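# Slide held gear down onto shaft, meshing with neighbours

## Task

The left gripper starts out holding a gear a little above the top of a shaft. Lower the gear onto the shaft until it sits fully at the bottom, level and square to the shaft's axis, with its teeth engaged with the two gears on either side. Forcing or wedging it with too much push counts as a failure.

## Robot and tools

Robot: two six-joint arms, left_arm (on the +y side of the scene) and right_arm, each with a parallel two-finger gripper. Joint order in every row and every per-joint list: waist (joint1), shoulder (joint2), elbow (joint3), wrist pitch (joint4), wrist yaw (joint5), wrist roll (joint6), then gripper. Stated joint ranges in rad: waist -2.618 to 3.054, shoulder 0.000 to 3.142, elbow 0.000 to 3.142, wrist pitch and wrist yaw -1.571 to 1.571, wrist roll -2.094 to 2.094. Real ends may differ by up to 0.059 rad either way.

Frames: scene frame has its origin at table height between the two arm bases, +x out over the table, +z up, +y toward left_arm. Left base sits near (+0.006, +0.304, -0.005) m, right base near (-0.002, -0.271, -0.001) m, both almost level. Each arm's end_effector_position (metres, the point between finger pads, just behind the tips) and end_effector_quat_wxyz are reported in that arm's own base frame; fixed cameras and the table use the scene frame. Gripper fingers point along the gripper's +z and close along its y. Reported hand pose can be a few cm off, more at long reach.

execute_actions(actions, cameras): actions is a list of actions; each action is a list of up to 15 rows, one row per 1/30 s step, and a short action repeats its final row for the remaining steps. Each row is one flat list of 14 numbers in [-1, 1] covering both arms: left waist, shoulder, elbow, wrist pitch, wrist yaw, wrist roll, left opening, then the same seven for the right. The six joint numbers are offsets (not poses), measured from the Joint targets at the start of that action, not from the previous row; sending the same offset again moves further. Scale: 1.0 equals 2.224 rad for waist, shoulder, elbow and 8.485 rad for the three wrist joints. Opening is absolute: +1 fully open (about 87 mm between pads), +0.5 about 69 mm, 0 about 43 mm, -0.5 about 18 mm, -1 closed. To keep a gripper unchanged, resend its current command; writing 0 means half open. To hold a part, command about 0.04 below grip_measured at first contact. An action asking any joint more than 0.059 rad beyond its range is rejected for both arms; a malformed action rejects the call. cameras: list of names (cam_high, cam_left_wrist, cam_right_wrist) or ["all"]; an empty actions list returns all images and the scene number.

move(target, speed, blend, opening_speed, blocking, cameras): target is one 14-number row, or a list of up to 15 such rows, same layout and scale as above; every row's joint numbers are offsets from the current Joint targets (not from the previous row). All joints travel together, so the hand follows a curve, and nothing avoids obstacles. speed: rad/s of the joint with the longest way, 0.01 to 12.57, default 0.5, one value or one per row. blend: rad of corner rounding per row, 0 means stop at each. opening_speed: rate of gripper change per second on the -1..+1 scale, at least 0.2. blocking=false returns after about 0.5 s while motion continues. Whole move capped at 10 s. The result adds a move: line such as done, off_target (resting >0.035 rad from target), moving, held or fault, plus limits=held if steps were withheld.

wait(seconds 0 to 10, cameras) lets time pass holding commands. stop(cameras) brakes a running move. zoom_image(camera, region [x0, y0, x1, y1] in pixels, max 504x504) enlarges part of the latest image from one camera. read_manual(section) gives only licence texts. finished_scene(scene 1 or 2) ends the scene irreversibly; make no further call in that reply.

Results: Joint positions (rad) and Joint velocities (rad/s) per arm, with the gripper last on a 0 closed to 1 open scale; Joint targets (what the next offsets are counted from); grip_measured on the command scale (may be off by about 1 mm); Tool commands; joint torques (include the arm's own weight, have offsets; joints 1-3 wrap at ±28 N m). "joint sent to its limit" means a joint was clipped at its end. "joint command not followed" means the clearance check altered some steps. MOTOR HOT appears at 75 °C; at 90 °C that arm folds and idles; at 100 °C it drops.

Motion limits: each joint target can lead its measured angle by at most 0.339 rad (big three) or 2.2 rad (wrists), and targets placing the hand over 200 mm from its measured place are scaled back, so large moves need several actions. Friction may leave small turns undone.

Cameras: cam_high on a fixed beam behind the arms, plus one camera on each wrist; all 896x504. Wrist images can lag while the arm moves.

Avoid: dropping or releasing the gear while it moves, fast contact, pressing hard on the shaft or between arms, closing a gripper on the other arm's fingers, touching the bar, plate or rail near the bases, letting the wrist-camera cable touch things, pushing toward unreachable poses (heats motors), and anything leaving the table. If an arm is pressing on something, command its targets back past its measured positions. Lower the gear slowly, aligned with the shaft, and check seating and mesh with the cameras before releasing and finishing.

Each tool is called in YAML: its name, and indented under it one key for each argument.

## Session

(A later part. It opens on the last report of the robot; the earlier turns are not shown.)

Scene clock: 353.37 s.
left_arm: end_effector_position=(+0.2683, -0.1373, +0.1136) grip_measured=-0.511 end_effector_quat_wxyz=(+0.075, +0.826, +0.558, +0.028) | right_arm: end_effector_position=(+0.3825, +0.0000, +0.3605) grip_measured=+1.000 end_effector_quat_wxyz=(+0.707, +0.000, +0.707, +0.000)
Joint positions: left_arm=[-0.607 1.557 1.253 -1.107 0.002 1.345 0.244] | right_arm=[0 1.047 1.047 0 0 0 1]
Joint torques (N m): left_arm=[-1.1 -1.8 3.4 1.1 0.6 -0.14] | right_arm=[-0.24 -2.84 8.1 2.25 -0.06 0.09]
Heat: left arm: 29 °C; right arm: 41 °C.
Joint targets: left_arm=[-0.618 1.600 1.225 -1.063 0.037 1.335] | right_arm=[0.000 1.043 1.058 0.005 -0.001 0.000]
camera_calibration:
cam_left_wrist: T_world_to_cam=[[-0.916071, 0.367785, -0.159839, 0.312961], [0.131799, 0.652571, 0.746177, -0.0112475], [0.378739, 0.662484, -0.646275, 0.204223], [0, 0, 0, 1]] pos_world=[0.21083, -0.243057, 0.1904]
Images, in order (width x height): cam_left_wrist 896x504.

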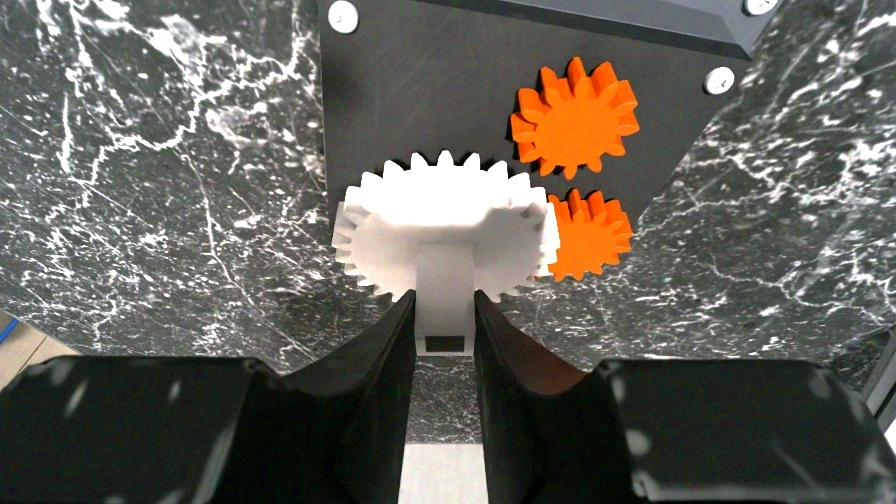

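move:
  target:
    - [0.0081,-0.0247,0.0337,-0.01025,-0.0008,0.0041,-1,0,0,0,0,0,0,1]
    - [0.0139,-0.0124,0.0193,-0.0059,0.0002,0.0064,-1,0,0,0,0,0,0,1]
  speed: 0.15
  cameras: ["cam_left_wrist"]

zoom_image:
  camera: "cam_left_wrist"
  region: [320, 40, 680, 310]

Scene clock: 375.37 s.
left_arm: end_effector_position=(+0.2695, -0.1407, +0.1187) grip_measured=-0.511 end_effector_quat_wxyz=(+0.083, +0.831, +0.550, +0.017) | right_arm: end_effector_position=(+0.3825, +0.0000, +0.3605) grip_measured=+1.000 end_effector_quat_wxyz=(+0.707, +0.000, +0.707, +0.000)
Joint positions: left_arm=[-0.598 1.557 1.276 -1.123 0.031 1.372 0.244] | right_arm=[0 1.047 1.047 0 0 0 1]
Joint torques (N m): left_arm=[0.85 -3.96 4.92 0.77 0.28 0.12] | right_arm=[-0.25 -2.84 8.1 2.25 -0.07 0.09]
Heat: left arm: 29 °C; right arm: 41 °C.
Joint targets: left_arm=[-0.587 1.572 1.268 -1.113 0.039 1.390] | right_arm=[0.000 1.043 1.058 0.005 -0.001 0.000]
move: done
camera_calibration:
cam_left_wrist: T_world_to_cam=[[-0.909048, 0.38392, -0.161981, 0.316734], [0.151764, 0.667078, 0.729366, -0.0144044], [0.388072, 0.638446, -0.664671, 0.205609], [0, 0, 0, 1]] pos_world=[0.210321, -0.243262, 0.198473]
Images, in order (width x height): cam_left_wrist 896x504.

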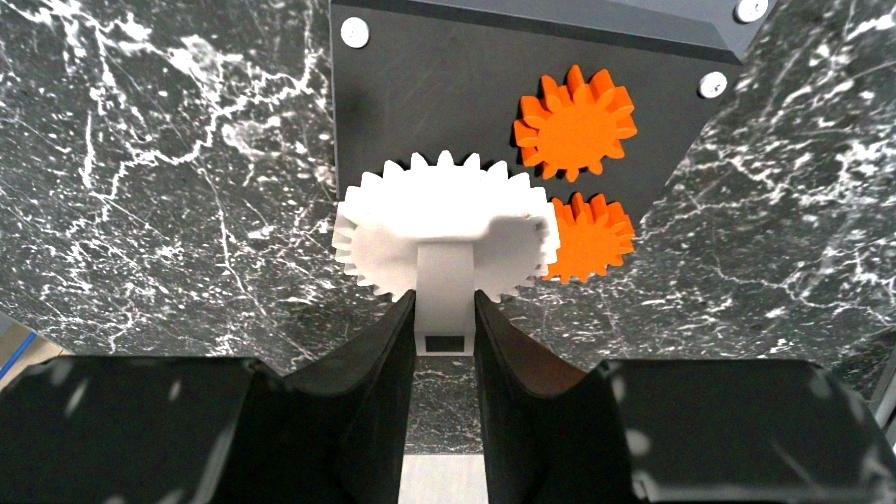

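Scaled by 1.400 from the camera's 896x504 image, which has a finer 1280x720 frame.

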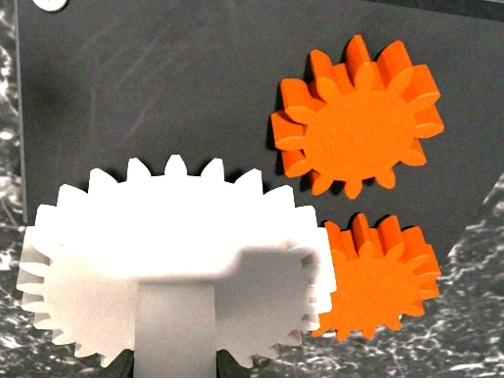

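move:
  target: [0,0.0007,-0.0099,0.0028,0,0,-1,0,0,0,0,0,0,1]
  speed: 0.05

execute_actions:
  actions:
    - [[0,0.0008,-0.0027,0.0009,0,0,-1,0,0,0,0,0,0,1]]

Scene clock: 393.90 s.
left_arm: end_effector_position=(+0.2690, -0.1404, +0.1133) grip_measured=-0.511 end_effector_quat_wxyz=(+0.083, +0.831, +0.550, +0.017) | right_arm: end_effector_position=(+0.3825, +0.0000, +0.3605) grip_measured=+1.000 end_effector_quat_wxyz=(+0.707, +0.000, +0.707, +0.000)
Joint positions: left_arm=[-0.598 1.557 1.255 -1.103 0.031 1.372 0.244] | right_arm=[0 1.047 1.047 0 0 0 1]
Joint torques (N m): left_arm=[0.79 -3.79 4.88 0.82 0.33 0.14] | right_arm=[-0.24 -2.84 8.1 2.25 -0.07 0.09]
Heat: left arm: 30 °C; right arm: 42 °C.
Joint targets: left_arm=[-0.587 1.574 1.246 -1.089 0.038 1.389] | right_arm=[0.000 1.043 1.058 0.005 -0.001 0.000]
move: done

Scene clock: 394.60 s.
left_arm: end_effector_position=(+0.2694, -0.1406, +0.1111) grip_measured=-0.511 end_effector_quat_wxyz=(+0.082, +0.831, +0.550, +0.016) | right_arm: end_effector_position=(+0.3825, +0.0000, +0.3605) grip_measured=+1.000 end_effector_quat_wxyz=(+0.707, +0.000, +0.707, +0.000)
Joint positions: left_arm=[-0.598 1.561 1.25 -1.096 0.031 1.373 0.244] | right_arm=[0 1.047 1.047 0 0 0 1]
Joint torques (N m): left_arm=[0.73 -4.03 4.79 0.84 0.3 0.16] | right_arm=[-0.24 -2.84 8.1 2.25 -0.07 0.09]
Heat: left arm: 30 °C; right arm: 42 °C.
Joint targets: left_arm=[-0.587 1.576 1.240 -1.081 0.038 1.390] | right_arm=[0.000 1.043 1.058 0.005 -0.001 0.000]

execute_actions:
  actions:
    - [[0,0.0008,-0.0027,0.0009,0,0,-1,0,0,0,0,0,0,1]]

execute_actions:
  actions:
    - [[0,0.0008,-0.0027,0.0009,0,0,-1,0,0,0,0,0,0,1]]
  cameras: ["cam_left_wrist"]

zoom_image:
  camera: "cam_left_wrist"
  region: [320, 40, 680, 310]

Scene clock: 399.23 s.
left_arm: end_effector_position=(+0.2694, -0.1407, +0.1111) grip_measured=-0.511 end_effector_quat_wxyz=(+0.082, +0.831, +0.550, +0.017) | right_arm: end_effector_position=(+0.3825, +0.0000, +0.3605) grip_measured=+1.000 end_effector_quat_wxyz=(+0.707, +0.000, +0.707, +0.000)
Joint positions: left_arm=[-0.598 1.561 1.25 -1.096 0.031 1.373 0.244] | right_arm=[0 1.047 1.047 0 0 0 1]
Joint torques (N m): left_arm=[0.87 -3.92 4.27 0.91 0.29 0.15] | right_arm=[-0.24 -2.84 8.1 2.25 -0.06 0.09]
Heat: left arm: 30 °C; right arm: 42 °C.
Joint targets: left_arm=[-0.587 1.578 1.234 -1.074 0.038 1.390] | right_arm=[0.000 1.043 1.058 0.005 -0.001 0.000]

Scene clock: 399.93 s.
left_arm: end_effector_position=(+0.2694, -0.1406, +0.1106) grip_measured=-0.511 end_effector_quat_wxyz=(+0.082, +0.831, +0.549, +0.016) | right_arm: end_effector_position=(+0.3825, +0.0000, +0.3605) grip_measured=+1.000 end_effector_quat_wxyz=(+0.707, +0.000, +0.707, +0.000)
Joint positions: left_arm=[-0.598 1.561 1.248 -1.094 0.031 1.373 0.244] | right_arm=[0 1.047 1.047 0 0 0 1]
Joint torques (N m): left_arm=[0.9 -3.74 4.08 0.94 0.29 0.15] | right_arm=[-0.24 -2.84 8.1 2.25 -0.06 0.09]
Heat: left arm: 30 °C; right arm: 42 °C.
Joint targets: left_arm=[-0.587 1.579 1.228 -1.066 0.038 1.390] | right_arm=[0.000 1.043 1.058 0.005 -0.001 0.000]
camera_calibration:
cam_left_wrist: T_world_to_cam=[[-0.908852, 0.385601, -0.159062, 0.315117], [0.154658, 0.665671, 0.730043, -0.00949055], [0.387388, 0.6389, -0.664633, 0.200445], [0, 0, 0, 1]] pos_world=[0.210213, -0.243256, 0.190274]
Images, in order (width x height): cam_left_wrist 896x504.

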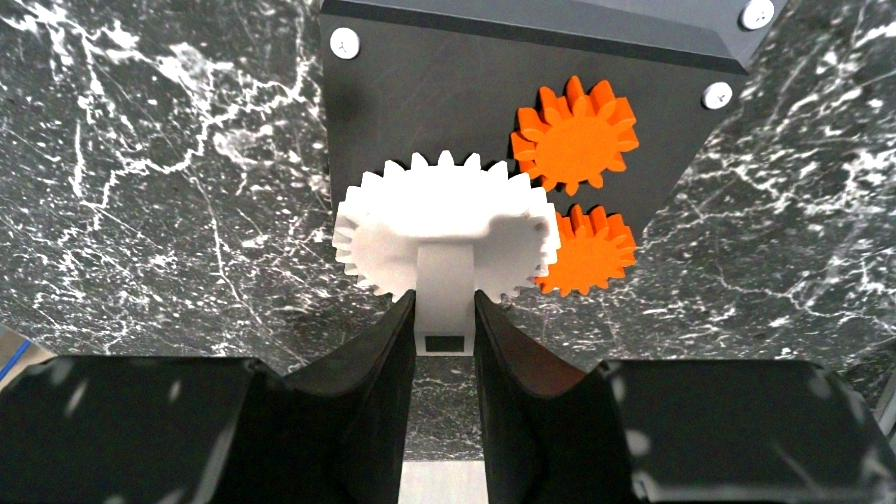

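Scaled by 1.400 from the camera's 896x504 image, which has a finer 1280x720 frame.

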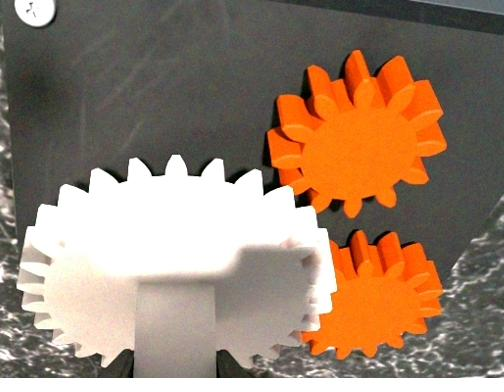

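execute_actions:
  actions:
    - [[0,0.0008,-0.0027,0.0009,0,0,-1,0,0,0,0,0,0,1]]

execute_actions:
  actions:
    - [[0,0.0008,-0.0027,0.0009,0,0,-1,0,0,0,0,0,0,1]]

execute_actions:
  actions:
    - [[-0.007,0,0,0,0,-0.0015,-1,0,0,0,0,0,0,1]]

execute_actions:
  actions:
    - [[-0.004,0,0,0,0,-0.0008,-1,0,0,0,0,0,0,1]]

Scene clock: 405.77 s.
left_arm: end_effector_position=(+0.2694, -0.1407, +0.1103) grip_measured=-0.511 end_effector_quat_wxyz=(+0.082, +0.831, +0.549, +0.017) | right_arm: end_effector_position=(+0.3825, +0.0000, +0.3605) grip_measured=+1.000 end_effector_quat_wxyz=(+0.707, +0.000, +0.707, +0.000)
Joint positions: left_arm=[-0.598 1.561 1.247 -1.093 0.031 1.374 0.244] | right_arm=[0 1.047 1.047 0 0 0 1]
Joint torques (N m): left_arm=[0.79 -3.64 3.69 1.02 0.3 0.12] | right_arm=[-0.24 -2.82 8.09 2.25 -0.07 0.09]
Heat: left arm: 30 °C; right arm: 42 °C.
Joint targets: left_arm=[-0.587 1.581 1.222 -1.058 0.038 1.390] | right_arm=[0.000 1.043 1.058 0.005 -0.001 0.000]

Scene clock: 406.47 s.
left_arm: end_effector_position=(+0.2693, -0.1406, +0.1099) grip_measured=-0.511 end_effector_quat_wxyz=(+0.082, +0.832, +0.549, +0.017) | right_arm: end_effector_position=(+0.3825, +0.0000, +0.3605) grip_measured=+1.000 end_effector_quat_wxyz=(+0.707, +0.000, +0.707, +0.000)
Joint positions: left_arm=[-0.598 1.561 1.246 -1.092 0.031 1.374 0.244] | right_arm=[0 1.047 1.047 0 0 0 1]
Joint torques (N m): left_arm=[0.81 -3.55 3.19 1.08 0.29 0.13] | right_arm=[-0.24 -2.82 8.1 2.25 -0.07 0.09]
Heat: left arm: 30 °C; right arm: 42 °C.
Joint targets: left_arm=[-0.587 1.583 1.216 -1.051 0.038 1.390] | right_arm=[0.000 1.043 1.058 0.005 -0.001 0.000]

Scene clock: 407.17 s.
left_arm: end_effector_position=(+0.2693, -0.1408, +0.1099) grip_measured=-0.511 end_effector_quat_wxyz=(+0.082, +0.832, +0.549, +0.017) | right_arm: end_effector_position=(+0.3825, +0.0000, +0.3605) grip_measured=+1.000 end_effector_quat_wxyz=(+0.707, +0.000, +0.707, +0.000)
Joint positions: left_arm=[-0.599 1.561 1.246 -1.092 0.031 1.374 0.244] | right_arm=[0 1.047 1.047 0 0 0 1]
Joint torques (N m): left_arm=[-0.47 -3.44 3.29 1.08 0.31 -0.01] | right_arm=[-0.24 -2.84 8.1 2.25 -0.07 0.1]
Heat: left arm: 30 °C; right arm: 42 °C.
Joint targets: left_arm=[-0.603 1.583 1.216 -1.051 0.039 1.377] | right_arm=[0.000 1.043 1.058 0.005 -0.001 0.000]

Scene clock: 407.87 s.
left_arm: end_effector_position=(+0.2690, -0.1411, +0.1099) grip_measured=-0.511 end_effector_quat_wxyz=(+0.079, +0.834, +0.546, +0.021) | right_arm: end_effector_position=(+0.3825, +0.0000, +0.3605) grip_measured=+1.000 end_effector_quat_wxyz=(+0.707, +0.000, +0.707, +0.000)
Joint positions: left_arm=[-0.606 1.561 1.244 -1.091 0.02 1.374 0.244] | right_arm=[0 1.047 1.047 0 0 0 1]
Joint torques (N m): left_arm=[-0.57 -3.44 3.45 1.07 0.43 -0.06] | right_arm=[-0.24 -2.84 8.1 2.25 -0.07 0.09]
Heat: left arm: 30 °C; right arm: 42 °C.
Joint targets: left_arm=[-0.612 1.583 1.216 -1.051 0.039 1.370] | right_arm=[0.000 1.043 1.058 0.005 -0.001 0.000]

move:
  target: [0.0112,-0.0031,0.0022,-0.0012,0,0.0071,-1,0,0,0,0,0,0,1]
  speed: 0.08

execute_actions:
  actions:
    - [[0,0.0008,-0.0027,0.0009,0,0,-1,0,0,0,0,0,0,1]]

execute_actions:
  actions:
    - [[0,0.0012,-0.0027,0.0009,0,0,-1,0,0,0,0,0,0,1]]

execute_actions:
  actions:
    - [[0,0.0012,-0.0027,0.0009,0,0,-1,0,0,0,0,0,0,1]]
  cameras: ["cam_left_wrist"]

zoom_image:
  camera: "cam_left_wrist"
  region: [320, 40, 680, 310]

Scene clock: 451.30 s.
left_arm: end_effector_position=(+0.2696, -0.1408, +0.1099) grip_measured=-0.511 end_effector_quat_wxyz=(+0.078, +0.842, +0.534, +0.021) | right_arm: end_effector_position=(+0.3825, +0.0000, +0.3605) grip_measured=+1.000 end_effector_quat_wxyz=(+0.707, +0.000, +0.707, +0.000)
Joint positions: left_arm=[-0.603 1.561 1.244 -1.095 0.023 1.406 0.244] | right_arm=[0 1.047 1.047 0 0 0 1]
Joint torques (N m): left_arm=[1.35 -4.01 3.75 1 0.39 0.24] | right_arm=[-0.24 -2.84 8.1 2.25 -0.07 0.09]
Heat: left arm: 29 °C; right arm: 42 °C.
Joint targets: left_arm=[-0.587 1.576 1.221 -1.061 0.038 1.431] | right_arm=[0.000 1.043 1.058 0.005 -0.001 0.000]
move: done

Scene clock: 452.00 s.
left_arm: end_effector_position=(+0.2696, -0.1408, +0.1099) grip_measured=-0.511 end_effector_quat_wxyz=(+0.078, +0.842, +0.534, +0.021) | right_arm: end_effector_position=(+0.3825, +0.0000, +0.3605) grip_measured=+1.000 end_effector_quat_wxyz=(+0.707, +0.000, +0.707, +0.000)
Joint positions: left_arm=[-0.603 1.561 1.244 -1.095 0.023 1.406 0.244] | right_arm=[0 1.047 1.047 0 0 0 1]
Joint torques (N m): left_arm=[1.42 -3.96 3.26 1.05 0.39 0.21] | right_arm=[-0.23 -2.84 8.1 2.25 -0.07 0.09]
Heat: left arm: 29 °C; right arm: 42 °C.
Joint targets: left_arm=[-0.587 1.578 1.215 -1.053 0.038 1.430] | right_arm=[0.000 1.043 1.058 0.005 -0.001 0.000]

Scene clock: 452.70 s.
left_arm: end_effector_position=(+0.2693, -0.1407, +0.1094) grip_measured=-0.511 end_effector_quat_wxyz=(+0.077, +0.843, +0.532, +0.020) | right_arm: end_effector_position=(+0.3825, +0.0000, +0.3605) grip_measured=+1.000 end_effector_quat_wxyz=(+0.707, +0.000, +0.707, +0.000)
Joint positions: left_arm=[-0.603 1.561 1.242 -1.094 0.023 1.41 0.244] | right_arm=[0 1.047 1.047 0 0 0 1]
Joint torques (N m): left_arm=[1.32 -3.75 2.89 1.16 0.41 0.17] | right_arm=[-0.24 -2.82 8.09 2.25 -0.07 0.09]
Heat: left arm: 29 °C; right arm: 42 °C.
Joint targets: left_arm=[-0.587 1.581 1.209 -1.046 0.038 1.430] | right_arm=[0.000 1.043 1.058 0.005 -0.001 0.000]

Scene clock: 453.40 s.
left_arm: end_effector_position=(+0.2692, -0.1407, +0.1090) grip_measured=-0.511 end_effector_quat_wxyz=(+0.077, +0.843, +0.532, +0.020) | right_arm: end_effector_position=(+0.3825, +0.0000, +0.3605) grip_measured=+1.000 end_effector_quat_wxyz=(+0.707, +0.000, +0.707, +0.000)
Joint positions: left_arm=[-0.603 1.561 1.241 -1.093 0.024 1.41 0.244] | right_arm=[0 1.047 1.047 0 0 0 1]
Joint torques (N m): left_arm=[1.36 -3.36 2.56 1.18 0.41 0.18] | right_arm=[-0.25 -2.84 8.1 2.25 -0.07 0.1]
Heat: left arm: 29 °C; right arm: 42 °C.
Joint targets: left_arm=[-0.587 1.583 1.203 -1.038 0.039 1.430] | right_arm=[0.000 1.043 1.058 0.005 -0.001 0.000]
camera_calibration:
cam_left_wrist: T_world_to_cam=[[-0.891739, 0.4248, -0.156037, 0.315358], [0.179409, 0.648385, 0.739871, -0.0184642], [0.415469, 0.631777, -0.654403, 0.189822], [0, 0, 0, 1]] pos_world=[0.205664, -0.241917, 0.187089]
Images, in order (width x height): cam_left_wrist 896x504.

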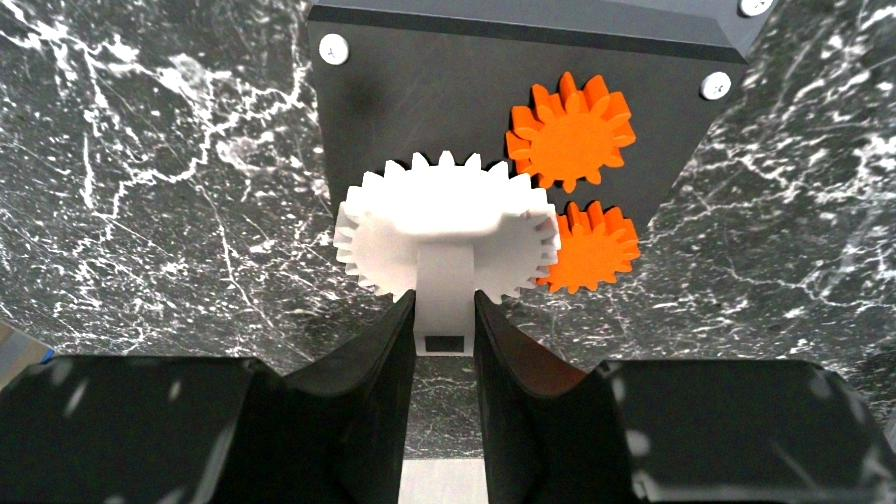

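Scaled by 1.400 from the camera's 896x504 image, which has a finer 1280x720 frame.

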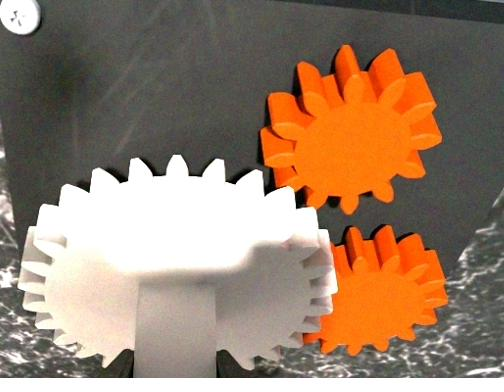

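execute_actions:
  actions:
    - [[0,0,0,0,0,0.0012,-1,0,0,0,0,0,0,1]]

execute_actions:
  actions:
    - [[0,0,0,0,0,0.0012,-1,0,0,0,0,0,0,1]]

execute_actions:
  actions:
    - [[0,0.001,-0.002,0.0008,0,0.0012,-1,0,0,0,0,0,0,1]]

execute_actions:
  actions:
    - [[0,0,0,0,0,0.0012,-1,0,0,0,0,0,0,1]]

Scene clock: 463.93 s.
left_arm: end_effector_position=(+0.2694, -0.1408, +0.1090) grip_measured=-0.511 end_effector_quat_wxyz=(+0.077, +0.845, +0.529, +0.020) | right_arm: end_effector_position=(+0.3825, +0.0000, +0.3605) grip_measured=+1.000 end_effector_quat_wxyz=(+0.707, +0.000, +0.707, +0.000)
Joint positions: left_arm=[-0.603 1.561 1.241 -1.093 0.024 1.417 0.244] | right_arm=[0 1.047 1.047 0 0 0 1]
Joint torques (N m): left_arm=[1.35 -3.47 2.62 1.19 0.38 0.21] | right_arm=[-0.24 -2.82 8.1 2.25 -0.07 0.09]
Heat: left arm: 29 °C; right arm: 42 °C.
Joint targets: left_arm=[-0.587 1.583 1.203 -1.038 0.038 1.441] | right_arm=[0.000 1.043 1.058 0.005 -0.001 0.000]

Scene clock: 464.63 s.
left_arm: end_effector_position=(+0.2695, -0.1409, +0.1088) grip_measured=-0.511 end_effector_quat_wxyz=(+0.077, +0.847, +0.526, +0.020) | right_arm: end_effector_position=(+0.3825, +0.0000, +0.3605) grip_measured=+1.000 end_effector_quat_wxyz=(+0.707, +0.000, +0.707, +0.000)
Joint positions: left_arm=[-0.603 1.561 1.24 -1.093 0.025 1.425 0.244] | right_arm=[0 1.047 1.047 0 0 0 1]
Joint torques (N m): left_arm=[1.31 -3.47 2.73 1.2 0.35 0.23] | right_arm=[-0.24 -2.84 8.1 2.25 -0.07 0.09]
Heat: left arm: 29 °C; right arm: 42 °C.
Joint targets: left_arm=[-0.587 1.583 1.203 -1.038 0.038 1.451] | right_arm=[0.000 1.043 1.058 0.005 -0.001 0.000]

Scene clock: 465.33 s.
left_arm: end_effector_position=(+0.2695, -0.1411, +0.1083) grip_measured=-0.510 end_effector_quat_wxyz=(+0.076, +0.850, +0.521, +0.020) | right_arm: end_effector_position=(+0.3825, +0.0000, +0.3605) grip_measured=+1.000 end_effector_quat_wxyz=(+0.707, +0.000, +0.707, +0.000)
Joint positions: left_arm=[-0.603 1.561 1.238 -1.092 0.026 1.436 0.245] | right_arm=[0 1.047 1.047 0 0 0 1]
Joint torques (N m): left_arm=[1.44 -3.29 2.43 1.24 0.36 0.25] | right_arm=[-0.24 -2.82 8.12 2.25 -0.07 0.1]
Heat: left arm: 29 °C; right arm: 42 °C.
Joint targets: left_arm=[-0.587 1.585 1.198 -1.031 0.038 1.461] | right_arm=[0.000 1.043 1.058 0.005 -0.001 0.000]

Scene clock: 466.03 s.
left_arm: end_effector_position=(+0.2698, -0.1413, +0.1084) grip_measured=-0.510 end_effector_quat_wxyz=(+0.076, +0.852, +0.518, +0.020) | right_arm: end_effector_position=(+0.3825, +0.0000, +0.3605) grip_measured=+1.000 end_effector_quat_wxyz=(+0.707, +0.000, +0.707, +0.000)
Joint positions: left_arm=[-0.603 1.561 1.238 -1.092 0.026 1.444 0.245] | right_arm=[0 1.047 1.047 0 0 0 1]
Joint torques (N m): left_arm=[1.42 -3.19 2.5 1.25 0.37 0.25] | right_arm=[-0.24 -2.84 8.1 2.25 -0.07 0.09]
Heat: left arm: 29 °C; right arm: 42 °C.
Joint targets: left_arm=[-0.587 1.585 1.198 -1.031 0.039 1.471] | right_arm=[0.000 1.043 1.058 0.005 -0.001 0.000]

wait:
  seconds: 0
  cameras: ["cam_left_wrist"]

zoom_image:
  camera: "cam_left_wrist"
  region: [480, 100, 680, 310]

Scene clock: 477.80 s.
left_arm: end_effector_position=(+0.2698, -0.1413, +0.1084) grip_measured=-0.510 end_effector_quat_wxyz=(+0.076, +0.852, +0.518, +0.020) | right_arm: end_effector_position=(+0.3825, +0.0000, +0.3605) grip_measured=+1.000 end_effector_quat_wxyz=(+0.707, +0.000, +0.707, +0.000)
Joint positions: left_arm=[-0.603 1.561 1.238 -1.092 0.026 1.444 0.245] | right_arm=[0 1.047 1.047 0 0 0 1]
Joint torques (N m): left_arm=[1.47 -3.28 2.48 1.25 0.38 0.27] | right_arm=[-0.23 -2.84 8.1 2.25 -0.07 0.09]
Heat: left arm: 29 °C; right arm: 42 °C.
Joint targets: left_arm=[-0.587 1.585 1.198 -1.031 0.039 1.471] | right_arm=[0.000 1.043 1.058 0.005 -0.001 0.000]
Tool commands: left_gripper/opening=-1.0 right_gripper/opening=+1.0
camera_calibration:
cam_left_wrist: T_world_to_cam=[[-0.877074, 0.454506, -0.155453, 0.316251], [0.200085, 0.639881, 0.741969, -0.0247029], [0.436701, 0.619658, -0.652163, 0.181858], [0, 0, 0, 1]] pos_world=[0.2029, -0.240621, 0.186092]
Images, in order (width x height): cam_left_wrist 896x504.

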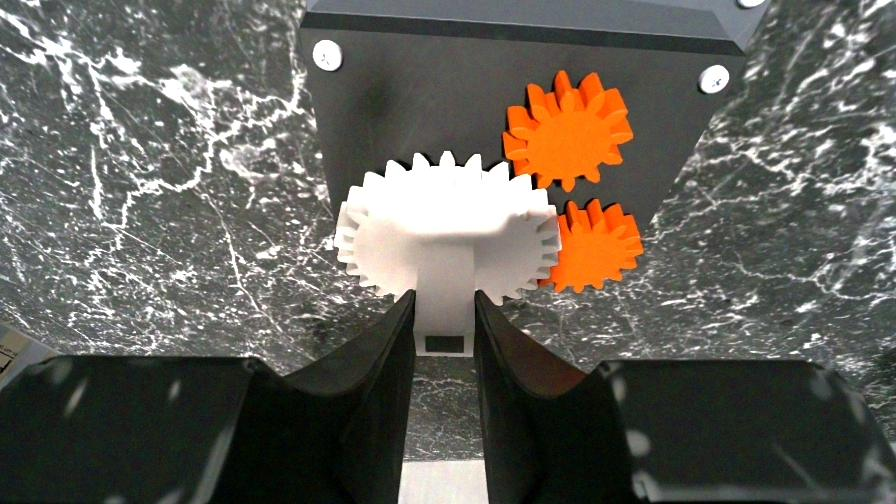

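Scaled by 2.400 from the camera's 896x504 image, which has a finer 1280x720 frame.

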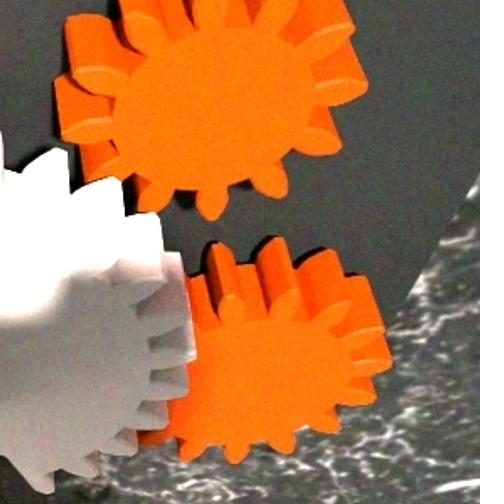

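execute_actions:
  actions:
    - [[0,-0.0006,-0.0006,0,0,0.0014,-1,0,0,0,0,0,0,1]]

execute_actions:
  actions:
    - [[0,-0.0006,-0.0006,0,0,0.0014,-1,0,0,0,0,0,0,1]]

execute_actions:
  actions:
    - [[0,-0.0006,-0.0006,0,0,0.0014,-1,0,0,0,0,0,0,1]]

execute_actions:
  actions:
    - [[0,-0.0006,-0.0006,0,0,0.0014,-1,0,0,0,0,0,0,1]]

execute_actions:
  actions:
    - [[0,-0.0006,-0.0006,0,0,0.0014,-1,0,0,0,0,0,0,1]]

Scene clock: 607.80 s.
left_arm: end_effector_position=(+0.2700, -0.1415, +0.1082) grip_measured=-0.510 end_effector_quat_wxyz=(+0.076, +0.855, +0.513, +0.020) | right_arm: end_effector_position=(+0.3825, +0.0000, +0.3605) grip_measured=+1.000 end_effector_quat_wxyz=(+0.707, +0.000, +0.707, +0.000)
Joint positions: left_arm=[-0.603 1.561 1.237 -1.092 0.026 1.455 0.245] | right_arm=[0 1.047 1.047 0 0 0 1]
Joint torques (N m): left_arm=[1.36 -3.37 2.41 1.25 0.34 0.27] | right_arm=[-0.24 -2.84 8.09 2.25 -0.06 0.1]
Heat: left arm: 28 °C; right arm: 43 °C.
Joint targets: left_arm=[-0.587 1.584 1.197 -1.031 0.038 1.483] | right_arm=[0.000 1.043 1.058 0.005 -0.001 0.000]

Scene clock: 608.50 s.
left_arm: end_effector_position=(+0.2700, -0.1415, +0.1082) grip_measured=-0.510 end_effector_quat_wxyz=(+0.075, +0.858, +0.508, +0.020) | right_arm: end_effector_position=(+0.3825, +0.0000, +0.3605) grip_measured=+1.000 end_effector_quat_wxyz=(+0.707, +0.000, +0.707, +0.000)
Joint positions: left_arm=[-0.603 1.561 1.237 -1.094 0.027 1.466 0.245] | right_arm=[0 1.047 1.047 0 0 0 1]
Joint torques (N m): left_arm=[1.37 -3.59 2.32 1.28 0.35 0.26] | right_arm=[-0.24 -2.84 8.1 2.25 -0.06 0.09]
Heat: left arm: 28 °C; right arm: 43 °C.
Joint targets: left_arm=[-0.587 1.583 1.196 -1.031 0.039 1.495] | right_arm=[0.000 1.043 1.058 0.005 -0.001 0.000]

Scene clock: 609.20 s.
left_arm: end_effector_position=(+0.2700, -0.1416, +0.1076) grip_measured=-0.508 end_effector_quat_wxyz=(+0.074, +0.861, +0.502, +0.020) | right_arm: end_effector_position=(+0.3825, +0.0000, +0.3605) grip_measured=+1.000 end_effector_quat_wxyz=(+0.707, +0.000, +0.707, +0.000)
Joint positions: left_arm=[-0.603 1.561 1.235 -1.094 0.028 1.48 0.246] | right_arm=[0 1.047 1.047 0 0 0 1]
Joint torques (N m): left_arm=[1.33 -3.59 2.39 1.23 0.34 0.23] | right_arm=[-0.24 -2.84 8.1 2.25 -0.07 0.1]
Heat: left arm: 28 °C; right arm: 43 °C.
Joint targets: left_arm=[-0.587 1.581 1.194 -1.031 0.038 1.507] | right_arm=[0.000 1.043 1.058 0.005 -0.001 0.000]

Scene clock: 609.90 s.
left_arm: end_effector_position=(+0.2701, -0.1417, +0.1074) grip_measured=-0.508 end_effector_quat_wxyz=(+0.074, +0.864, +0.498, +0.020) | right_arm: end_effector_position=(+0.3825, +0.0000, +0.3605) grip_measured=+1.000 end_effector_quat_wxyz=(+0.707, +0.000, +0.707, +0.000)
Joint positions: left_arm=[-0.603 1.561 1.234 -1.094 0.028 1.491 0.246] | right_arm=[0 1.047 1.047 0 0 0 1]
Joint torques (N m): left_arm=[1.36 -3.73 2.28 1.25 0.34 0.27] | right_arm=[-0.24 -2.84 8.1 2.25 -0.07 0.09]
Heat: left arm: 28 °C; right arm: 43 °C.
Joint targets: left_arm=[-0.587 1.580 1.193 -1.031 0.038 1.519] | right_arm=[0.000 1.043 1.058 0.005 -0.001 0.000]

Scene clock: 610.60 s.
left_arm: end_effector_position=(+0.2700, -0.1417, +0.1076) grip_measured=-0.508 end_effector_quat_wxyz=(+0.074, +0.867, +0.492, +0.020) | right_arm: end_effector_position=(+0.3825, +0.0000, +0.3605) grip_measured=+1.000 end_effector_quat_wxyz=(+0.707, +0.000, +0.707, +0.000)
Joint positions: left_arm=[-0.603 1.558 1.231 -1.094 0.028 1.504 0.246] | right_arm=[0 1.047 1.047 0 0 0 1]
Joint torques (N m): left_arm=[1.37 -3.6 2.43 1.25 0.34 0.24] | right_arm=[-0.24 -2.84 8.1 2.25 -0.07 0.09]
Heat: left arm: 28 °C; right arm: 43 °C.
Joint targets: left_arm=[-0.587 1.578 1.192 -1.031 0.038 1.531] | right_arm=[0.000 1.043 1.058 0.005 -0.001 0.000]

wait:
  seconds: 0
  cameras: ["cam_left_wrist"]

zoom_image:
  camera: "cam_left_wrist"
  region: [320, 100, 680, 380]

zoom_image:
  camera: "cam_left_wrist"
  region: [480, 100, 680, 310]

Scene clock: 615.03 s.
left_arm: end_effector_position=(+0.2700, -0.1417, +0.1076) grip_measured=-0.508 end_effector_quat_wxyz=(+0.074, +0.867, +0.492, +0.020) | right_arm: end_effector_position=(+0.3825, +0.0000, +0.3605) grip_measured=+1.000 end_effector_quat_wxyz=(+0.707, +0.000, +0.707, +0.000)
Joint positions: left_arm=[-0.603 1.558 1.231 -1.094 0.028 1.504 0.246] | right_arm=[0 1.047 1.047 0 0 0 1]
Joint torques (N m): left_arm=[1.44 -3.62 2.4 1.24 0.32 0.24] | right_arm=[-0.25 -2.84 8.1 2.25 -0.07 0.09]
Heat: left arm: 28 °C; right arm: 43 °C.
Joint targets: left_arm=[-0.587 1.578 1.192 -1.031 0.038 1.530] | right_arm=[0.000 1.043 1.058 0.005 -0.001 0.000]
Tool commands: left_gripper/opening=-1.0 right_gripper/opening=+1.0
camera_calibration:
cam_left_wrist: T_world_to_cam=[[-0.848078, 0.507358, -0.152813, 0.315862], [0.23698, 0.621124, 0.747024, -0.037081], [0.473924, 0.597321, -0.646996, 0.167748], [0, 0, 0, 1]] pos_world=[0.197163, -0.237422, 0.1845]
Images, in order (width x height): cam_left_wrist 896x504.

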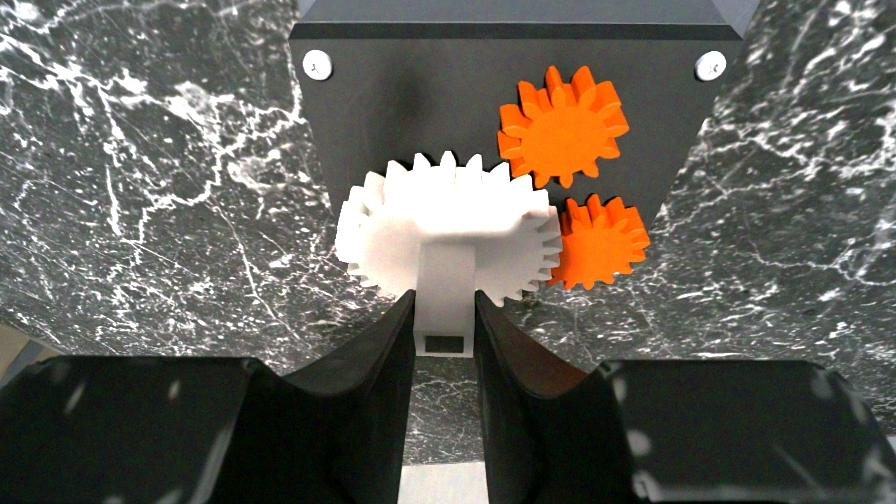

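Scaled by 1.400 from the camera's 896x504 image, which has a finer 1280x720 frame.

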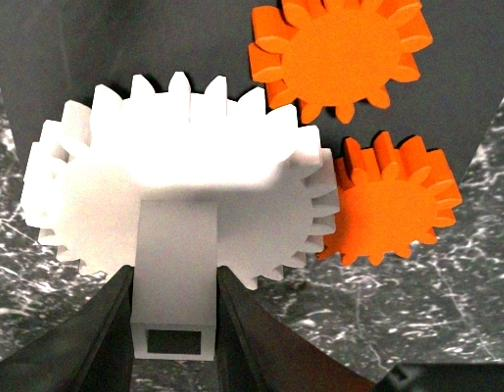

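Scaled by 2.400 from the camera's 896x504 image, which has a finer 1280x720 frame.

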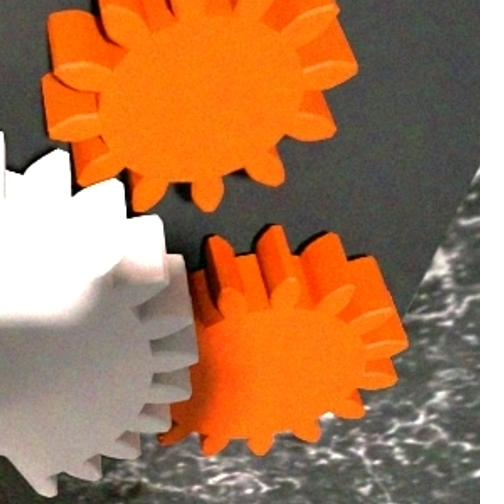

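execute_actions:
  actions:
    - [[0,0.0025,0.0015,0.0005,0,-0.006,-1,0,0,0,0,0,0,1]]

execute_actions:
  actions:
    - [[0,0.0012,0.0009,0,0,-0.0018,-1,0,0,0,0,0,0,1]]

execute_actions:
  actions:
    - [[0,0.0012,0.0009,0,0,-0.0018,-1,0,0,0,0,0,0,1]]

execute_actions:
  actions:
    - [[0,0.0012,0.0009,0,0,-0.0018,-1,0,0,0,0,0,0,1]]

execute_actions:
  actions:
    - [[0,0.0012,0.0009,0,0,-0.0018,-1,0,0,0,0,0,0,1]]

execute_actions:
  actions:
    - [[0,0.0012,0.0009,0,0,-0.0018,-1,0,0,0,0,0,0,1]]

Scene clock: 630.67 s.
left_arm: end_effector_position=(+0.2698, -0.1416, +0.1076) grip_measured=-0.508 end_effector_quat_wxyz=(+0.075, +0.864, +0.497, +0.020) | right_arm: end_effector_position=(+0.3825, +0.0000, +0.3605) grip_measured=+1.000 end_effector_quat_wxyz=(+0.707, +0.000, +0.707, +0.000)
Joint positions: left_arm=[-0.603 1.558 1.231 -1.093 0.028 1.493 0.246] | right_arm=[0 1.047 1.047 0 0 0 1]
Joint torques (N m): left_arm=[1.42 -3.14 2.7 1.28 0.35 -0.19] | right_arm=[-0.24 -2.82 8.1 2.25 -0.06 0.09]
Heat: left arm: 28 °C; right arm: 43 °C.
Joint targets: left_arm=[-0.587 1.584 1.195 -1.027 0.038 1.480] | right_arm=[0.000 1.043 1.058 0.005 -0.001 0.000]

Scene clock: 631.37 s.
left_arm: end_effector_position=(+0.2698, -0.1416, +0.1076) grip_measured=-0.508 end_effector_quat_wxyz=(+0.076, +0.861, +0.502, +0.020) | right_arm: end_effector_position=(+0.3825, +0.0000, +0.3605) grip_measured=+1.000 end_effector_quat_wxyz=(+0.707, +0.000, +0.707, +0.000)
Joint positions: left_arm=[-0.603 1.558 1.231 -1.091 0.028 1.48 0.246] | right_arm=[0 1.047 1.047 0 0 0 1]
Joint torques (N m): left_arm=[1.42 -2.89 2.8 1.26 0.35 -0.2] | right_arm=[-0.24 -2.84 8.1 2.25 -0.06 0.09]
Heat: left arm: 28 °C; right arm: 43 °C.
Joint targets: left_arm=[-0.587 1.587 1.197 -1.027 0.038 1.464] | right_arm=[0.000 1.043 1.058 0.005 -0.001 0.000]

Scene clock: 632.07 s.
left_arm: end_effector_position=(+0.2698, -0.1417, +0.1076) grip_measured=-0.508 end_effector_quat_wxyz=(+0.077, +0.858, +0.507, +0.020) | right_arm: end_effector_position=(+0.3825, +0.0000, +0.3605) grip_measured=+1.000 end_effector_quat_wxyz=(+0.707, +0.000, +0.707, +0.000)
Joint positions: left_arm=[-0.603 1.558 1.231 -1.089 0.028 1.468 0.246] | right_arm=[0 1.047 1.047 0 0 0 1]
Joint torques (N m): left_arm=[1.4 -2.71 3.02 1.23 0.36 -0.21] | right_arm=[-0.24 -2.84 8.1 2.25 -0.07 0.09]
Heat: left arm: 28 °C; right arm: 43 °C.
Joint targets: left_arm=[-0.587 1.589 1.199 -1.027 0.038 1.449] | right_arm=[0.000 1.043 1.058 0.005 -0.001 0.000]

Scene clock: 632.77 s.
left_arm: end_effector_position=(+0.2698, -0.1417, +0.1076) grip_measured=-0.508 end_effector_quat_wxyz=(+0.078, +0.855, +0.513, +0.020) | right_arm: end_effector_position=(+0.3825, +0.0000, +0.3605) grip_measured=+1.000 end_effector_quat_wxyz=(+0.707, +0.000, +0.707, +0.000)
Joint positions: left_arm=[-0.603 1.558 1.231 -1.087 0.028 1.456 0.246] | right_arm=[0 1.047 1.047 0 0 0 1]
Joint torques (N m): left_arm=[1.4 -2.52 3.11 1.23 0.34 -0.27] | right_arm=[-0.24 -2.82 8.1 2.25 -0.07 0.09]
Heat: left arm: 28 °C; right arm: 43 °C.
Joint targets: left_arm=[-0.587 1.592 1.201 -1.027 0.038 1.434] | right_arm=[0.000 1.043 1.058 0.005 -0.001 0.000]

Scene clock: 633.47 s.
left_arm: end_effector_position=(+0.2698, -0.1418, +0.1075) grip_measured=-0.507 end_effector_quat_wxyz=(+0.079, +0.850, +0.520, +0.020) | right_arm: end_effector_position=(+0.3825, +0.0000, +0.3605) grip_measured=+1.000 end_effector_quat_wxyz=(+0.707, +0.000, +0.707, +0.000)
Joint positions: left_arm=[-0.603 1.558 1.231 -1.084 0.028 1.439 0.246] | right_arm=[0 1.047 1.047 0 0 0 1]
Joint torques (N m): left_arm=[1.33 -2.33 3.28 1.22 0.31 -0.27] | right_arm=[-0.24 -2.84 8.1 2.25 -0.07 0.09]
Heat: left arm: 28 °C; right arm: 43 °C.
Joint targets: left_arm=[-0.587 1.595 1.203 -1.027 0.038 1.418] | right_arm=[0.000 1.043 1.058 0.005 -0.001 0.000]

Scene clock: 634.17 s.
left_arm: end_effector_position=(+0.2697, -0.1419, +0.1075) grip_measured=-0.507 end_effector_quat_wxyz=(+0.080, +0.847, +0.526, +0.020) | right_arm: end_effector_position=(+0.3825, +0.0000, +0.3605) grip_measured=+1.000 end_effector_quat_wxyz=(+0.707, +0.000, +0.707, +0.000)
Joint positions: left_arm=[-0.603 1.558 1.231 -1.081 0.028 1.424 0.246] | right_arm=[0 1.047 1.047 0 0 0 1]
Joint torques (N m): left_arm=[1.42 -2.03 3.6 1.22 0.36 -0.27] | right_arm=[-0.24 -2.84 8.1 2.25 -0.07 0.09]
Heat: left arm: 28 °C; right arm: 43 °C.
Joint targets: left_arm=[-0.587 1.597 1.205 -1.027 0.039 1.403] | right_arm=[0.000 1.043 1.058 0.005 -0.001 0.000]

execute_actions:
  actions:
    - [[0,0.0008,-0.0035,0.0008,0,-0.0018,-1,0,0,0,0,0,0,1]]

execute_actions:
  actions:
    - [[0,0.0004,-0.0015,0.0006,0,-0.0018,-1,0,0,0,0,0,0,1]]

execute_actions:
  actions:
    - [[0,0.0008,-0.001,0.0003,0,-0.0018,-1,0,0,0,0,0,0,1]]

execute_actions:
  actions:
    - [[0,0.0008,-0.001,0.0003,0,-0.0018,-1,0,0,0,0,0,0,1]]

execute_actions:
  actions:
    - [[0,0.0008,-0.001,0.0003,0,-0.0018,-1,0,0,0,0,0,0,1]]
  cameras: ["cam_left_wrist"]

zoom_image:
  camera: "cam_left_wrist"
  region: [480, 100, 680, 310]

Scene clock: 643.47 s.
left_arm: end_effector_position=(+0.2698, -0.1420, +0.1075) grip_measured=-0.507 end_effector_quat_wxyz=(+0.082, +0.842, +0.533, +0.020) | right_arm: end_effector_position=(+0.3825, +0.0000, +0.3605) grip_measured=+1.000 end_effector_quat_wxyz=(+0.707, +0.000, +0.707, +0.000)
Joint positions: left_arm=[-0.603 1.558 1.231 -1.078 0.028 1.408 0.247] | right_arm=[0 1.047 1.047 0 0 0 1]
Joint torques (N m): left_arm=[1.4 -2 2.91 1.25 0.34 -0.25] | right_arm=[-0.24 -2.84 8.1 2.25 -0.07 0.09]
Heat: left arm: 28 °C; right arm: 43 °C.
Joint targets: left_arm=[-0.587 1.599 1.197 -1.020 0.038 1.388] | right_arm=[0.000 1.043 1.058 0.005 -0.001 0.000]

Scene clock: 644.17 s.
left_arm: end_effector_position=(+0.2698, -0.1420, +0.1076) grip_measured=-0.507 end_effector_quat_wxyz=(+0.083, +0.838, +0.539, +0.020) | right_arm: end_effector_position=(+0.3825, +0.0000, +0.3605) grip_measured=+1.000 end_effector_quat_wxyz=(+0.707, +0.000, +0.707, +0.000)
Joint positions: left_arm=[-0.603 1.558 1.231 -1.076 0.027 1.392 0.247] | right_arm=[0 1.047 1.047 0 0 0 1]
Joint torques (N m): left_arm=[1.43 -1.83 2.63 1.27 0.37 -0.23] | right_arm=[-0.24 -2.84 8.1 2.25 -0.07 0.09]
Heat: left arm: 28 °C; right arm: 43 °C.
Joint targets: left_arm=[-0.587 1.600 1.194 -1.015 0.038 1.373] | right_arm=[0.000 1.043 1.058 0.005 -0.001 0.000]

Scene clock: 644.87 s.
left_arm: end_effector_position=(+0.2697, -0.1420, +0.1076) grip_measured=-0.507 end_effector_quat_wxyz=(+0.084, +0.834, +0.546, +0.020) | right_arm: end_effector_position=(+0.3825, +0.0000, +0.3605) grip_measured=+1.000 end_effector_quat_wxyz=(+0.707, +0.000, +0.707, +0.000)
Joint positions: left_arm=[-0.603 1.558 1.231 -1.073 0.027 1.377 0.247] | right_arm=[0 1.047 1.047 0 0 0 1]
Joint torques (N m): left_arm=[1.44 -1.74 2.4 1.27 0.34 -0.21] | right_arm=[-0.24 -2.84 8.1 2.25 -0.07 0.09]
Heat: left arm: 28 °C; right arm: 43 °C.
Joint targets: left_arm=[-0.587 1.602 1.192 -1.013 0.039 1.357] | right_arm=[0.000 1.043 1.058 0.005 -0.001 0.000]

Scene clock: 645.57 s.
left_arm: end_effector_position=(+0.2697, -0.1420, +0.1076) grip_measured=-0.506 end_effector_quat_wxyz=(+0.085, +0.829, +0.552, +0.020) | right_arm: end_effector_position=(+0.3825, +0.0000, +0.3605) grip_measured=+1.000 end_effector_quat_wxyz=(+0.707, +0.000, +0.707, +0.000)
Joint positions: left_arm=[-0.603 1.558 1.231 -1.071 0.026 1.36 0.247] | right_arm=[0 1.047 1.047 0 0 0 1]
Joint torques (N m): left_arm=[1.42 -1.52 2.32 1.27 0.36 -0.25] | right_arm=[-0.24 -2.84 8.1 2.25 -0.07 0.1]
Heat: left arm: 28 °C; right arm: 43 °C.
Joint targets: left_arm=[-0.587 1.604 1.189 -1.010 0.038 1.342] | right_arm=[0.000 1.043 1.058 0.005 -0.001 0.000]

Scene clock: 646.27 s.
left_arm: end_effector_position=(+0.2696, -0.1420, +0.1075) grip_measured=-0.506 end_effector_quat_wxyz=(+0.087, +0.825, +0.559, +0.020) | right_arm: end_effector_position=(+0.3825, +0.0000, +0.3605) grip_measured=+1.000 end_effector_quat_wxyz=(+0.707, +0.000, +0.707, +0.000)
Joint positions: left_arm=[-0.603 1.558 1.231 -1.068 0.026 1.345 0.247] | right_arm=[0 1.047 1.047 0 0 0 1]
Joint torques (N m): left_arm=[1.42 -1.48 2.02 1.29 0.37 -0.24] | right_arm=[-0.24 -2.84 8.09 2.25 -0.07 0.1]
Heat: left arm: 28 °C; right arm: 43 °C.
Joint targets: left_arm=[-0.587 1.605 1.187 -1.008 0.038 1.327] | right_arm=[0.000 1.043 1.058 0.005 -0.001 0.000]
camera_calibration:
cam_left_wrist: T_world_to_cam=[[-0.915868, 0.363633, -0.170168, 0.315412], [0.132088, 0.673173, 0.727592, 0.0009657], [0.379129, 0.643902, -0.664569, 0.202089], [0, 0, 0, 1]] pos_world=[0.212131, -0.24547, 0.187272]
Images, in order (width x height): cam_left_wrist 896x504.

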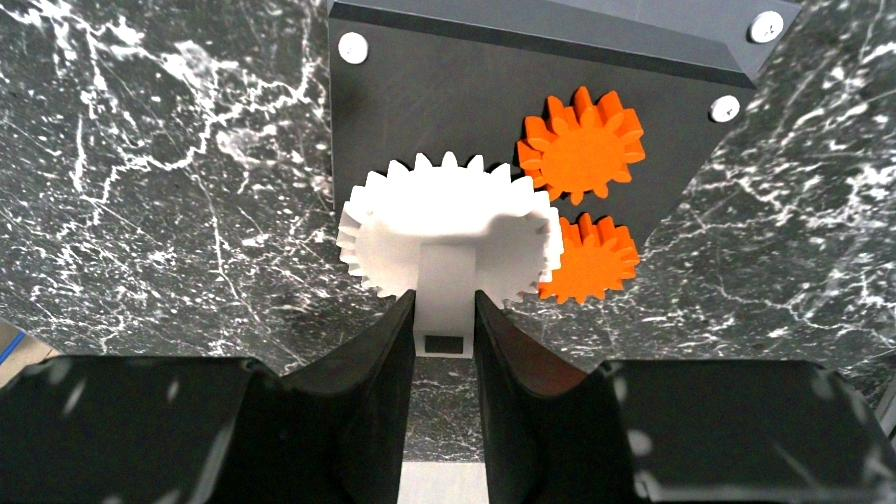

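Scaled by 2.400 from the camera's 896x504 image, which has a finer 1280x720 frame.

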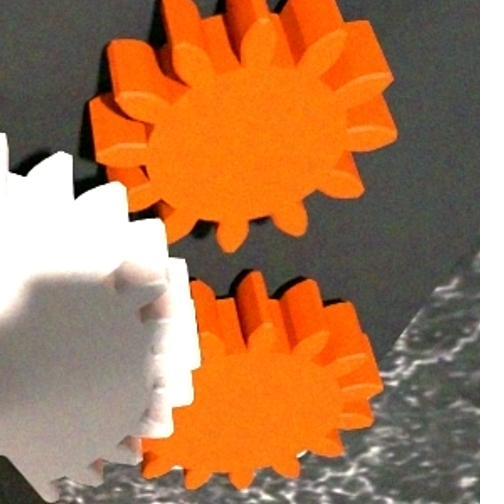

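execute_actions:
  actions:
    - [[0.001,0,0,-0.005,0,0,-1,0,0,0,0,0,0,1]]

execute_actions:
  actions:
    - [[0.001,0,0,-0.003,0.0003,0,-1,0,0,0,0,0,0,1]]

execute_actions:
  actions:
    - [[0,0,0,-0.0017,0.0003,0,-1,0,0,0,0,0,0,1]]

execute_actions:
  actions:
    - [[0,0,0,-0.0010,0,0,-1,0,0,0,0,0,0,1]]

Scene clock: 675.20 s.
left_arm: end_effector_position=(+0.2695, -0.1419, +0.1075) grip_measured=-0.506 end_effector_quat_wxyz=(+0.086, +0.825, +0.559, +0.020) | right_arm: end_effector_position=(+0.3825, +0.0000, +0.3605) grip_measured=+1.000 end_effector_quat_wxyz=(+0.707, +0.000, +0.707, +0.000)
Joint positions: left_arm=[-0.603 1.558 1.231 -1.069 0.026 1.345 0.247] | right_arm=[0 1.047 1.047 0 0 0 1]
Joint torques (N m): left_arm=[1.48 -1.51 2.1 0.87 0.38 -0.22] | right_arm=[-0.24 -2.84 8.1 2.25 -0.07 0.09]
Heat: left arm: 28 °C; right arm: 43 °C.
Joint targets: left_arm=[-0.584 1.605 1.187 -1.050 0.038 1.327] | right_arm=[0.000 1.043 1.058 0.005 -0.001 0.000]

Scene clock: 675.90 s.
left_arm: end_effector_position=(+0.2691, -0.1416, +0.1075) grip_measured=-0.506 end_effector_quat_wxyz=(+0.085, +0.825, +0.559, +0.019) | right_arm: end_effector_position=(+0.3825, +0.0000, +0.3605) grip_measured=+1.000 end_effector_quat_wxyz=(+0.707, +0.000, +0.707, +0.000)
Joint positions: left_arm=[-0.603 1.558 1.231 -1.071 0.026 1.345 0.247] | right_arm=[0 1.047 1.047 0 0 0 1]
Joint torques (N m): left_arm=[1.81 -1.5 2.13 0.68 0.39 -0.25] | right_arm=[-0.24 -2.82 8.09 2.25 -0.06 0.09]
Heat: left arm: 28 °C; right arm: 43 °C.
Joint targets: left_arm=[-0.582 1.605 1.187 -1.076 0.041 1.327] | right_arm=[0.000 1.043 1.058 0.005 -0.001 0.000]

Scene clock: 676.60 s.
left_arm: end_effector_position=(+0.2688, -0.1414, +0.1074) grip_measured=-0.506 end_effector_quat_wxyz=(+0.085, +0.825, +0.559, +0.019) | right_arm: end_effector_position=(+0.3825, +0.0000, +0.3605) grip_measured=+1.000 end_effector_quat_wxyz=(+0.707, +0.000, +0.707, +0.000)
Joint positions: left_arm=[-0.603 1.558 1.231 -1.072 0.026 1.345 0.247] | right_arm=[0 1.047 1.047 0 0 0 1]
Joint torques (N m): left_arm=[1.7 -1.47 2.09 0.53 0.43 -0.22] | right_arm=[-0.24 -2.84 8.1 2.25 -0.07 0.09]
Heat: left arm: 28 °C; right arm: 43 °C.
Joint targets: left_arm=[-0.582 1.605 1.187 -1.090 0.044 1.327] | right_arm=[0.000 1.043 1.058 0.005 -0.001 0.000]

Scene clock: 677.30 s.
left_arm: end_effector_position=(+0.2687, -0.1414, +0.1074) grip_measured=-0.506 end_effector_quat_wxyz=(+0.085, +0.825, +0.559, +0.019) | right_arm: end_effector_position=(+0.3825, +0.0000, +0.3605) grip_measured=+1.000 end_effector_quat_wxyz=(+0.707, +0.000, +0.707, +0.000)
Joint positions: left_arm=[-0.603 1.558 1.231 -1.073 0.026 1.345 0.247] | right_arm=[0 1.047 1.047 0 0 0 1]
Joint torques (N m): left_arm=[1.88 -1.42 2.07 0.47 0.45 -0.21] | right_arm=[-0.24 -2.84 8.1 2.25 -0.07 0.09]
Heat: left arm: 28 °C; right arm: 43 °C.
Joint targets: left_arm=[-0.582 1.605 1.187 -1.098 0.044 1.327] | right_arm=[0.000 1.043 1.058 0.005 -0.001 0.000]

execute_actions:
  actions:
    - [[0,0,0,-0.0025,0,0.001,-1,0,0,0,0,0,0,1]]

execute_actions:
  actions:
    - [[0.002,0,0,-0.0015,0,0.002,-1,0,0,0,0,0,0,1]]

execute_actions:
  actions:
    - [[-0.003,0,0,0,0,-0.001,-1,0,0,0,0,0,0,1]]

execute_actions:
  actions:
    - [[-0.009,0,0,0,0,-0.001,-1,0,0,0,0,0,0,1]]

execute_actions:
  actions:
    - [[-0.003,0,0,0,0,-0.002,-1,0,0,0,0,0,0,1]]

Scene clock: 685.47 s.
left_arm: end_effector_position=(+0.2683, -0.1411, +0.1073) grip_measured=-0.506 end_effector_quat_wxyz=(+0.084, +0.825, +0.559, +0.019) | right_arm: end_effector_position=(+0.3825, +0.0000, +0.3605) grip_measured=+1.000 end_effector_quat_wxyz=(+0.707, +0.000, +0.707, +0.000)
Joint positions: left_arm=[-0.603 1.558 1.231 -1.075 0.026 1.345 0.247] | right_arm=[0 1.047 1.047 0 0 0 1]
Joint torques (N m): left_arm=[1.73 -1.48 2.1 0.28 0.42 -0.14] | right_arm=[-0.24 -2.82 8.1 2.25 -0.06 0.09]
Heat: left arm: 28 °C; right arm: 43 °C.
Joint targets: left_arm=[-0.582 1.605 1.187 -1.120 0.044 1.335] | right_arm=[0.000 1.043 1.058 0.005 -0.001 0.000]

Scene clock: 686.17 s.
left_arm: end_effector_position=(+0.2682, -0.1405, +0.1073) grip_measured=-0.506 end_effector_quat_wxyz=(+0.083, +0.826, +0.558, +0.018) | right_arm: end_effector_position=(+0.3825, +0.0000, +0.3605) grip_measured=+1.000 end_effector_quat_wxyz=(+0.707, +0.000, +0.707, +0.000)
Joint positions: left_arm=[-0.602 1.558 1.231 -1.077 0.026 1.35 0.247] | right_arm=[0 1.047 1.047 0 0 0 1]
Joint torques (N m): left_arm=[2.02 -1.52 2.18 0.17 0.43 -0.02] | right_arm=[-0.24 -2.84 8.09 2.25 -0.07 0.09]
Heat: left arm: 28 °C; right arm: 43 °C.
Joint targets: left_arm=[-0.578 1.605 1.187 -1.132 0.044 1.352] | right_arm=[0.000 1.043 1.058 0.005 -0.001 0.000]

Scene clock: 686.87 s.
left_arm: end_effector_position=(+0.2682, -0.1405, +0.1073) grip_measured=-0.506 end_effector_quat_wxyz=(+0.083, +0.826, +0.558, +0.018) | right_arm: end_effector_position=(+0.3825, +0.0000, +0.3605) grip_measured=+1.000 end_effector_quat_wxyz=(+0.707, +0.000, +0.707, +0.000)
Joint positions: left_arm=[-0.602 1.558 1.231 -1.077 0.026 1.35 0.247] | right_arm=[0 1.047 1.047 0 0 0 1]
Joint torques (N m): left_arm=[1.32 -1.51 2.14 0.16 0.42 -0.11] | right_arm=[-0.24 -2.84 8.1 2.25 -0.07 0.09]
Heat: left arm: 28 °C; right arm: 43 °C.
Joint targets: left_arm=[-0.584 1.605 1.187 -1.132 0.044 1.344] | right_arm=[0.000 1.043 1.058 0.005 -0.001 0.000]

Scene clock: 687.57 s.
left_arm: end_effector_position=(+0.2679, -0.1409, +0.1073) grip_measured=-0.506 end_effector_quat_wxyz=(+0.082, +0.827, +0.557, +0.019) | right_arm: end_effector_position=(+0.3825, +0.0000, +0.3605) grip_measured=+1.000 end_effector_quat_wxyz=(+0.707, +0.000, +0.707, +0.000)
Joint positions: left_arm=[-0.605 1.558 1.231 -1.078 0.025 1.35 0.247] | right_arm=[0 1.047 1.047 0 0 0 1]
Joint torques (N m): left_arm=[-0.24 -1.58 2.11 0.18 0.44 -0.2] | right_arm=[-0.24 -2.84 8.1 2.25 -0.07 0.09]
Heat: left arm: 28 °C; right arm: 43 °C.
Joint targets: left_arm=[-0.604 1.605 1.187 -1.133 0.044 1.335] | right_arm=[0.000 1.043 1.058 0.005 -0.001 0.000]

Scene clock: 688.27 s.
left_arm: end_effector_position=(+0.2678, -0.1412, +0.1075) grip_measured=-0.506 end_effector_quat_wxyz=(+0.081, +0.827, +0.556, +0.021) | right_arm: end_effector_position=(+0.3825, +0.0000, +0.3605) grip_measured=+1.000 end_effector_quat_wxyz=(+0.707, +0.000, +0.707, +0.000)
Joint positions: left_arm=[-0.609 1.558 1.231 -1.078 0.019 1.348 0.247] | right_arm=[0 1.047 1.047 0 0 0 1]
Joint torques (N m): left_arm=[-0.4 -1.47 2.09 0.16 0.5 -0.32] | right_arm=[-0.24 -2.84 8.1 2.25 -0.07 0.09]
Heat: left arm: 28 °C; right arm: 43 °C.
Joint targets: left_arm=[-0.611 1.605 1.187 -1.132 0.044 1.318] | right_arm=[0.000 1.043 1.058 0.005 -0.001 0.000]


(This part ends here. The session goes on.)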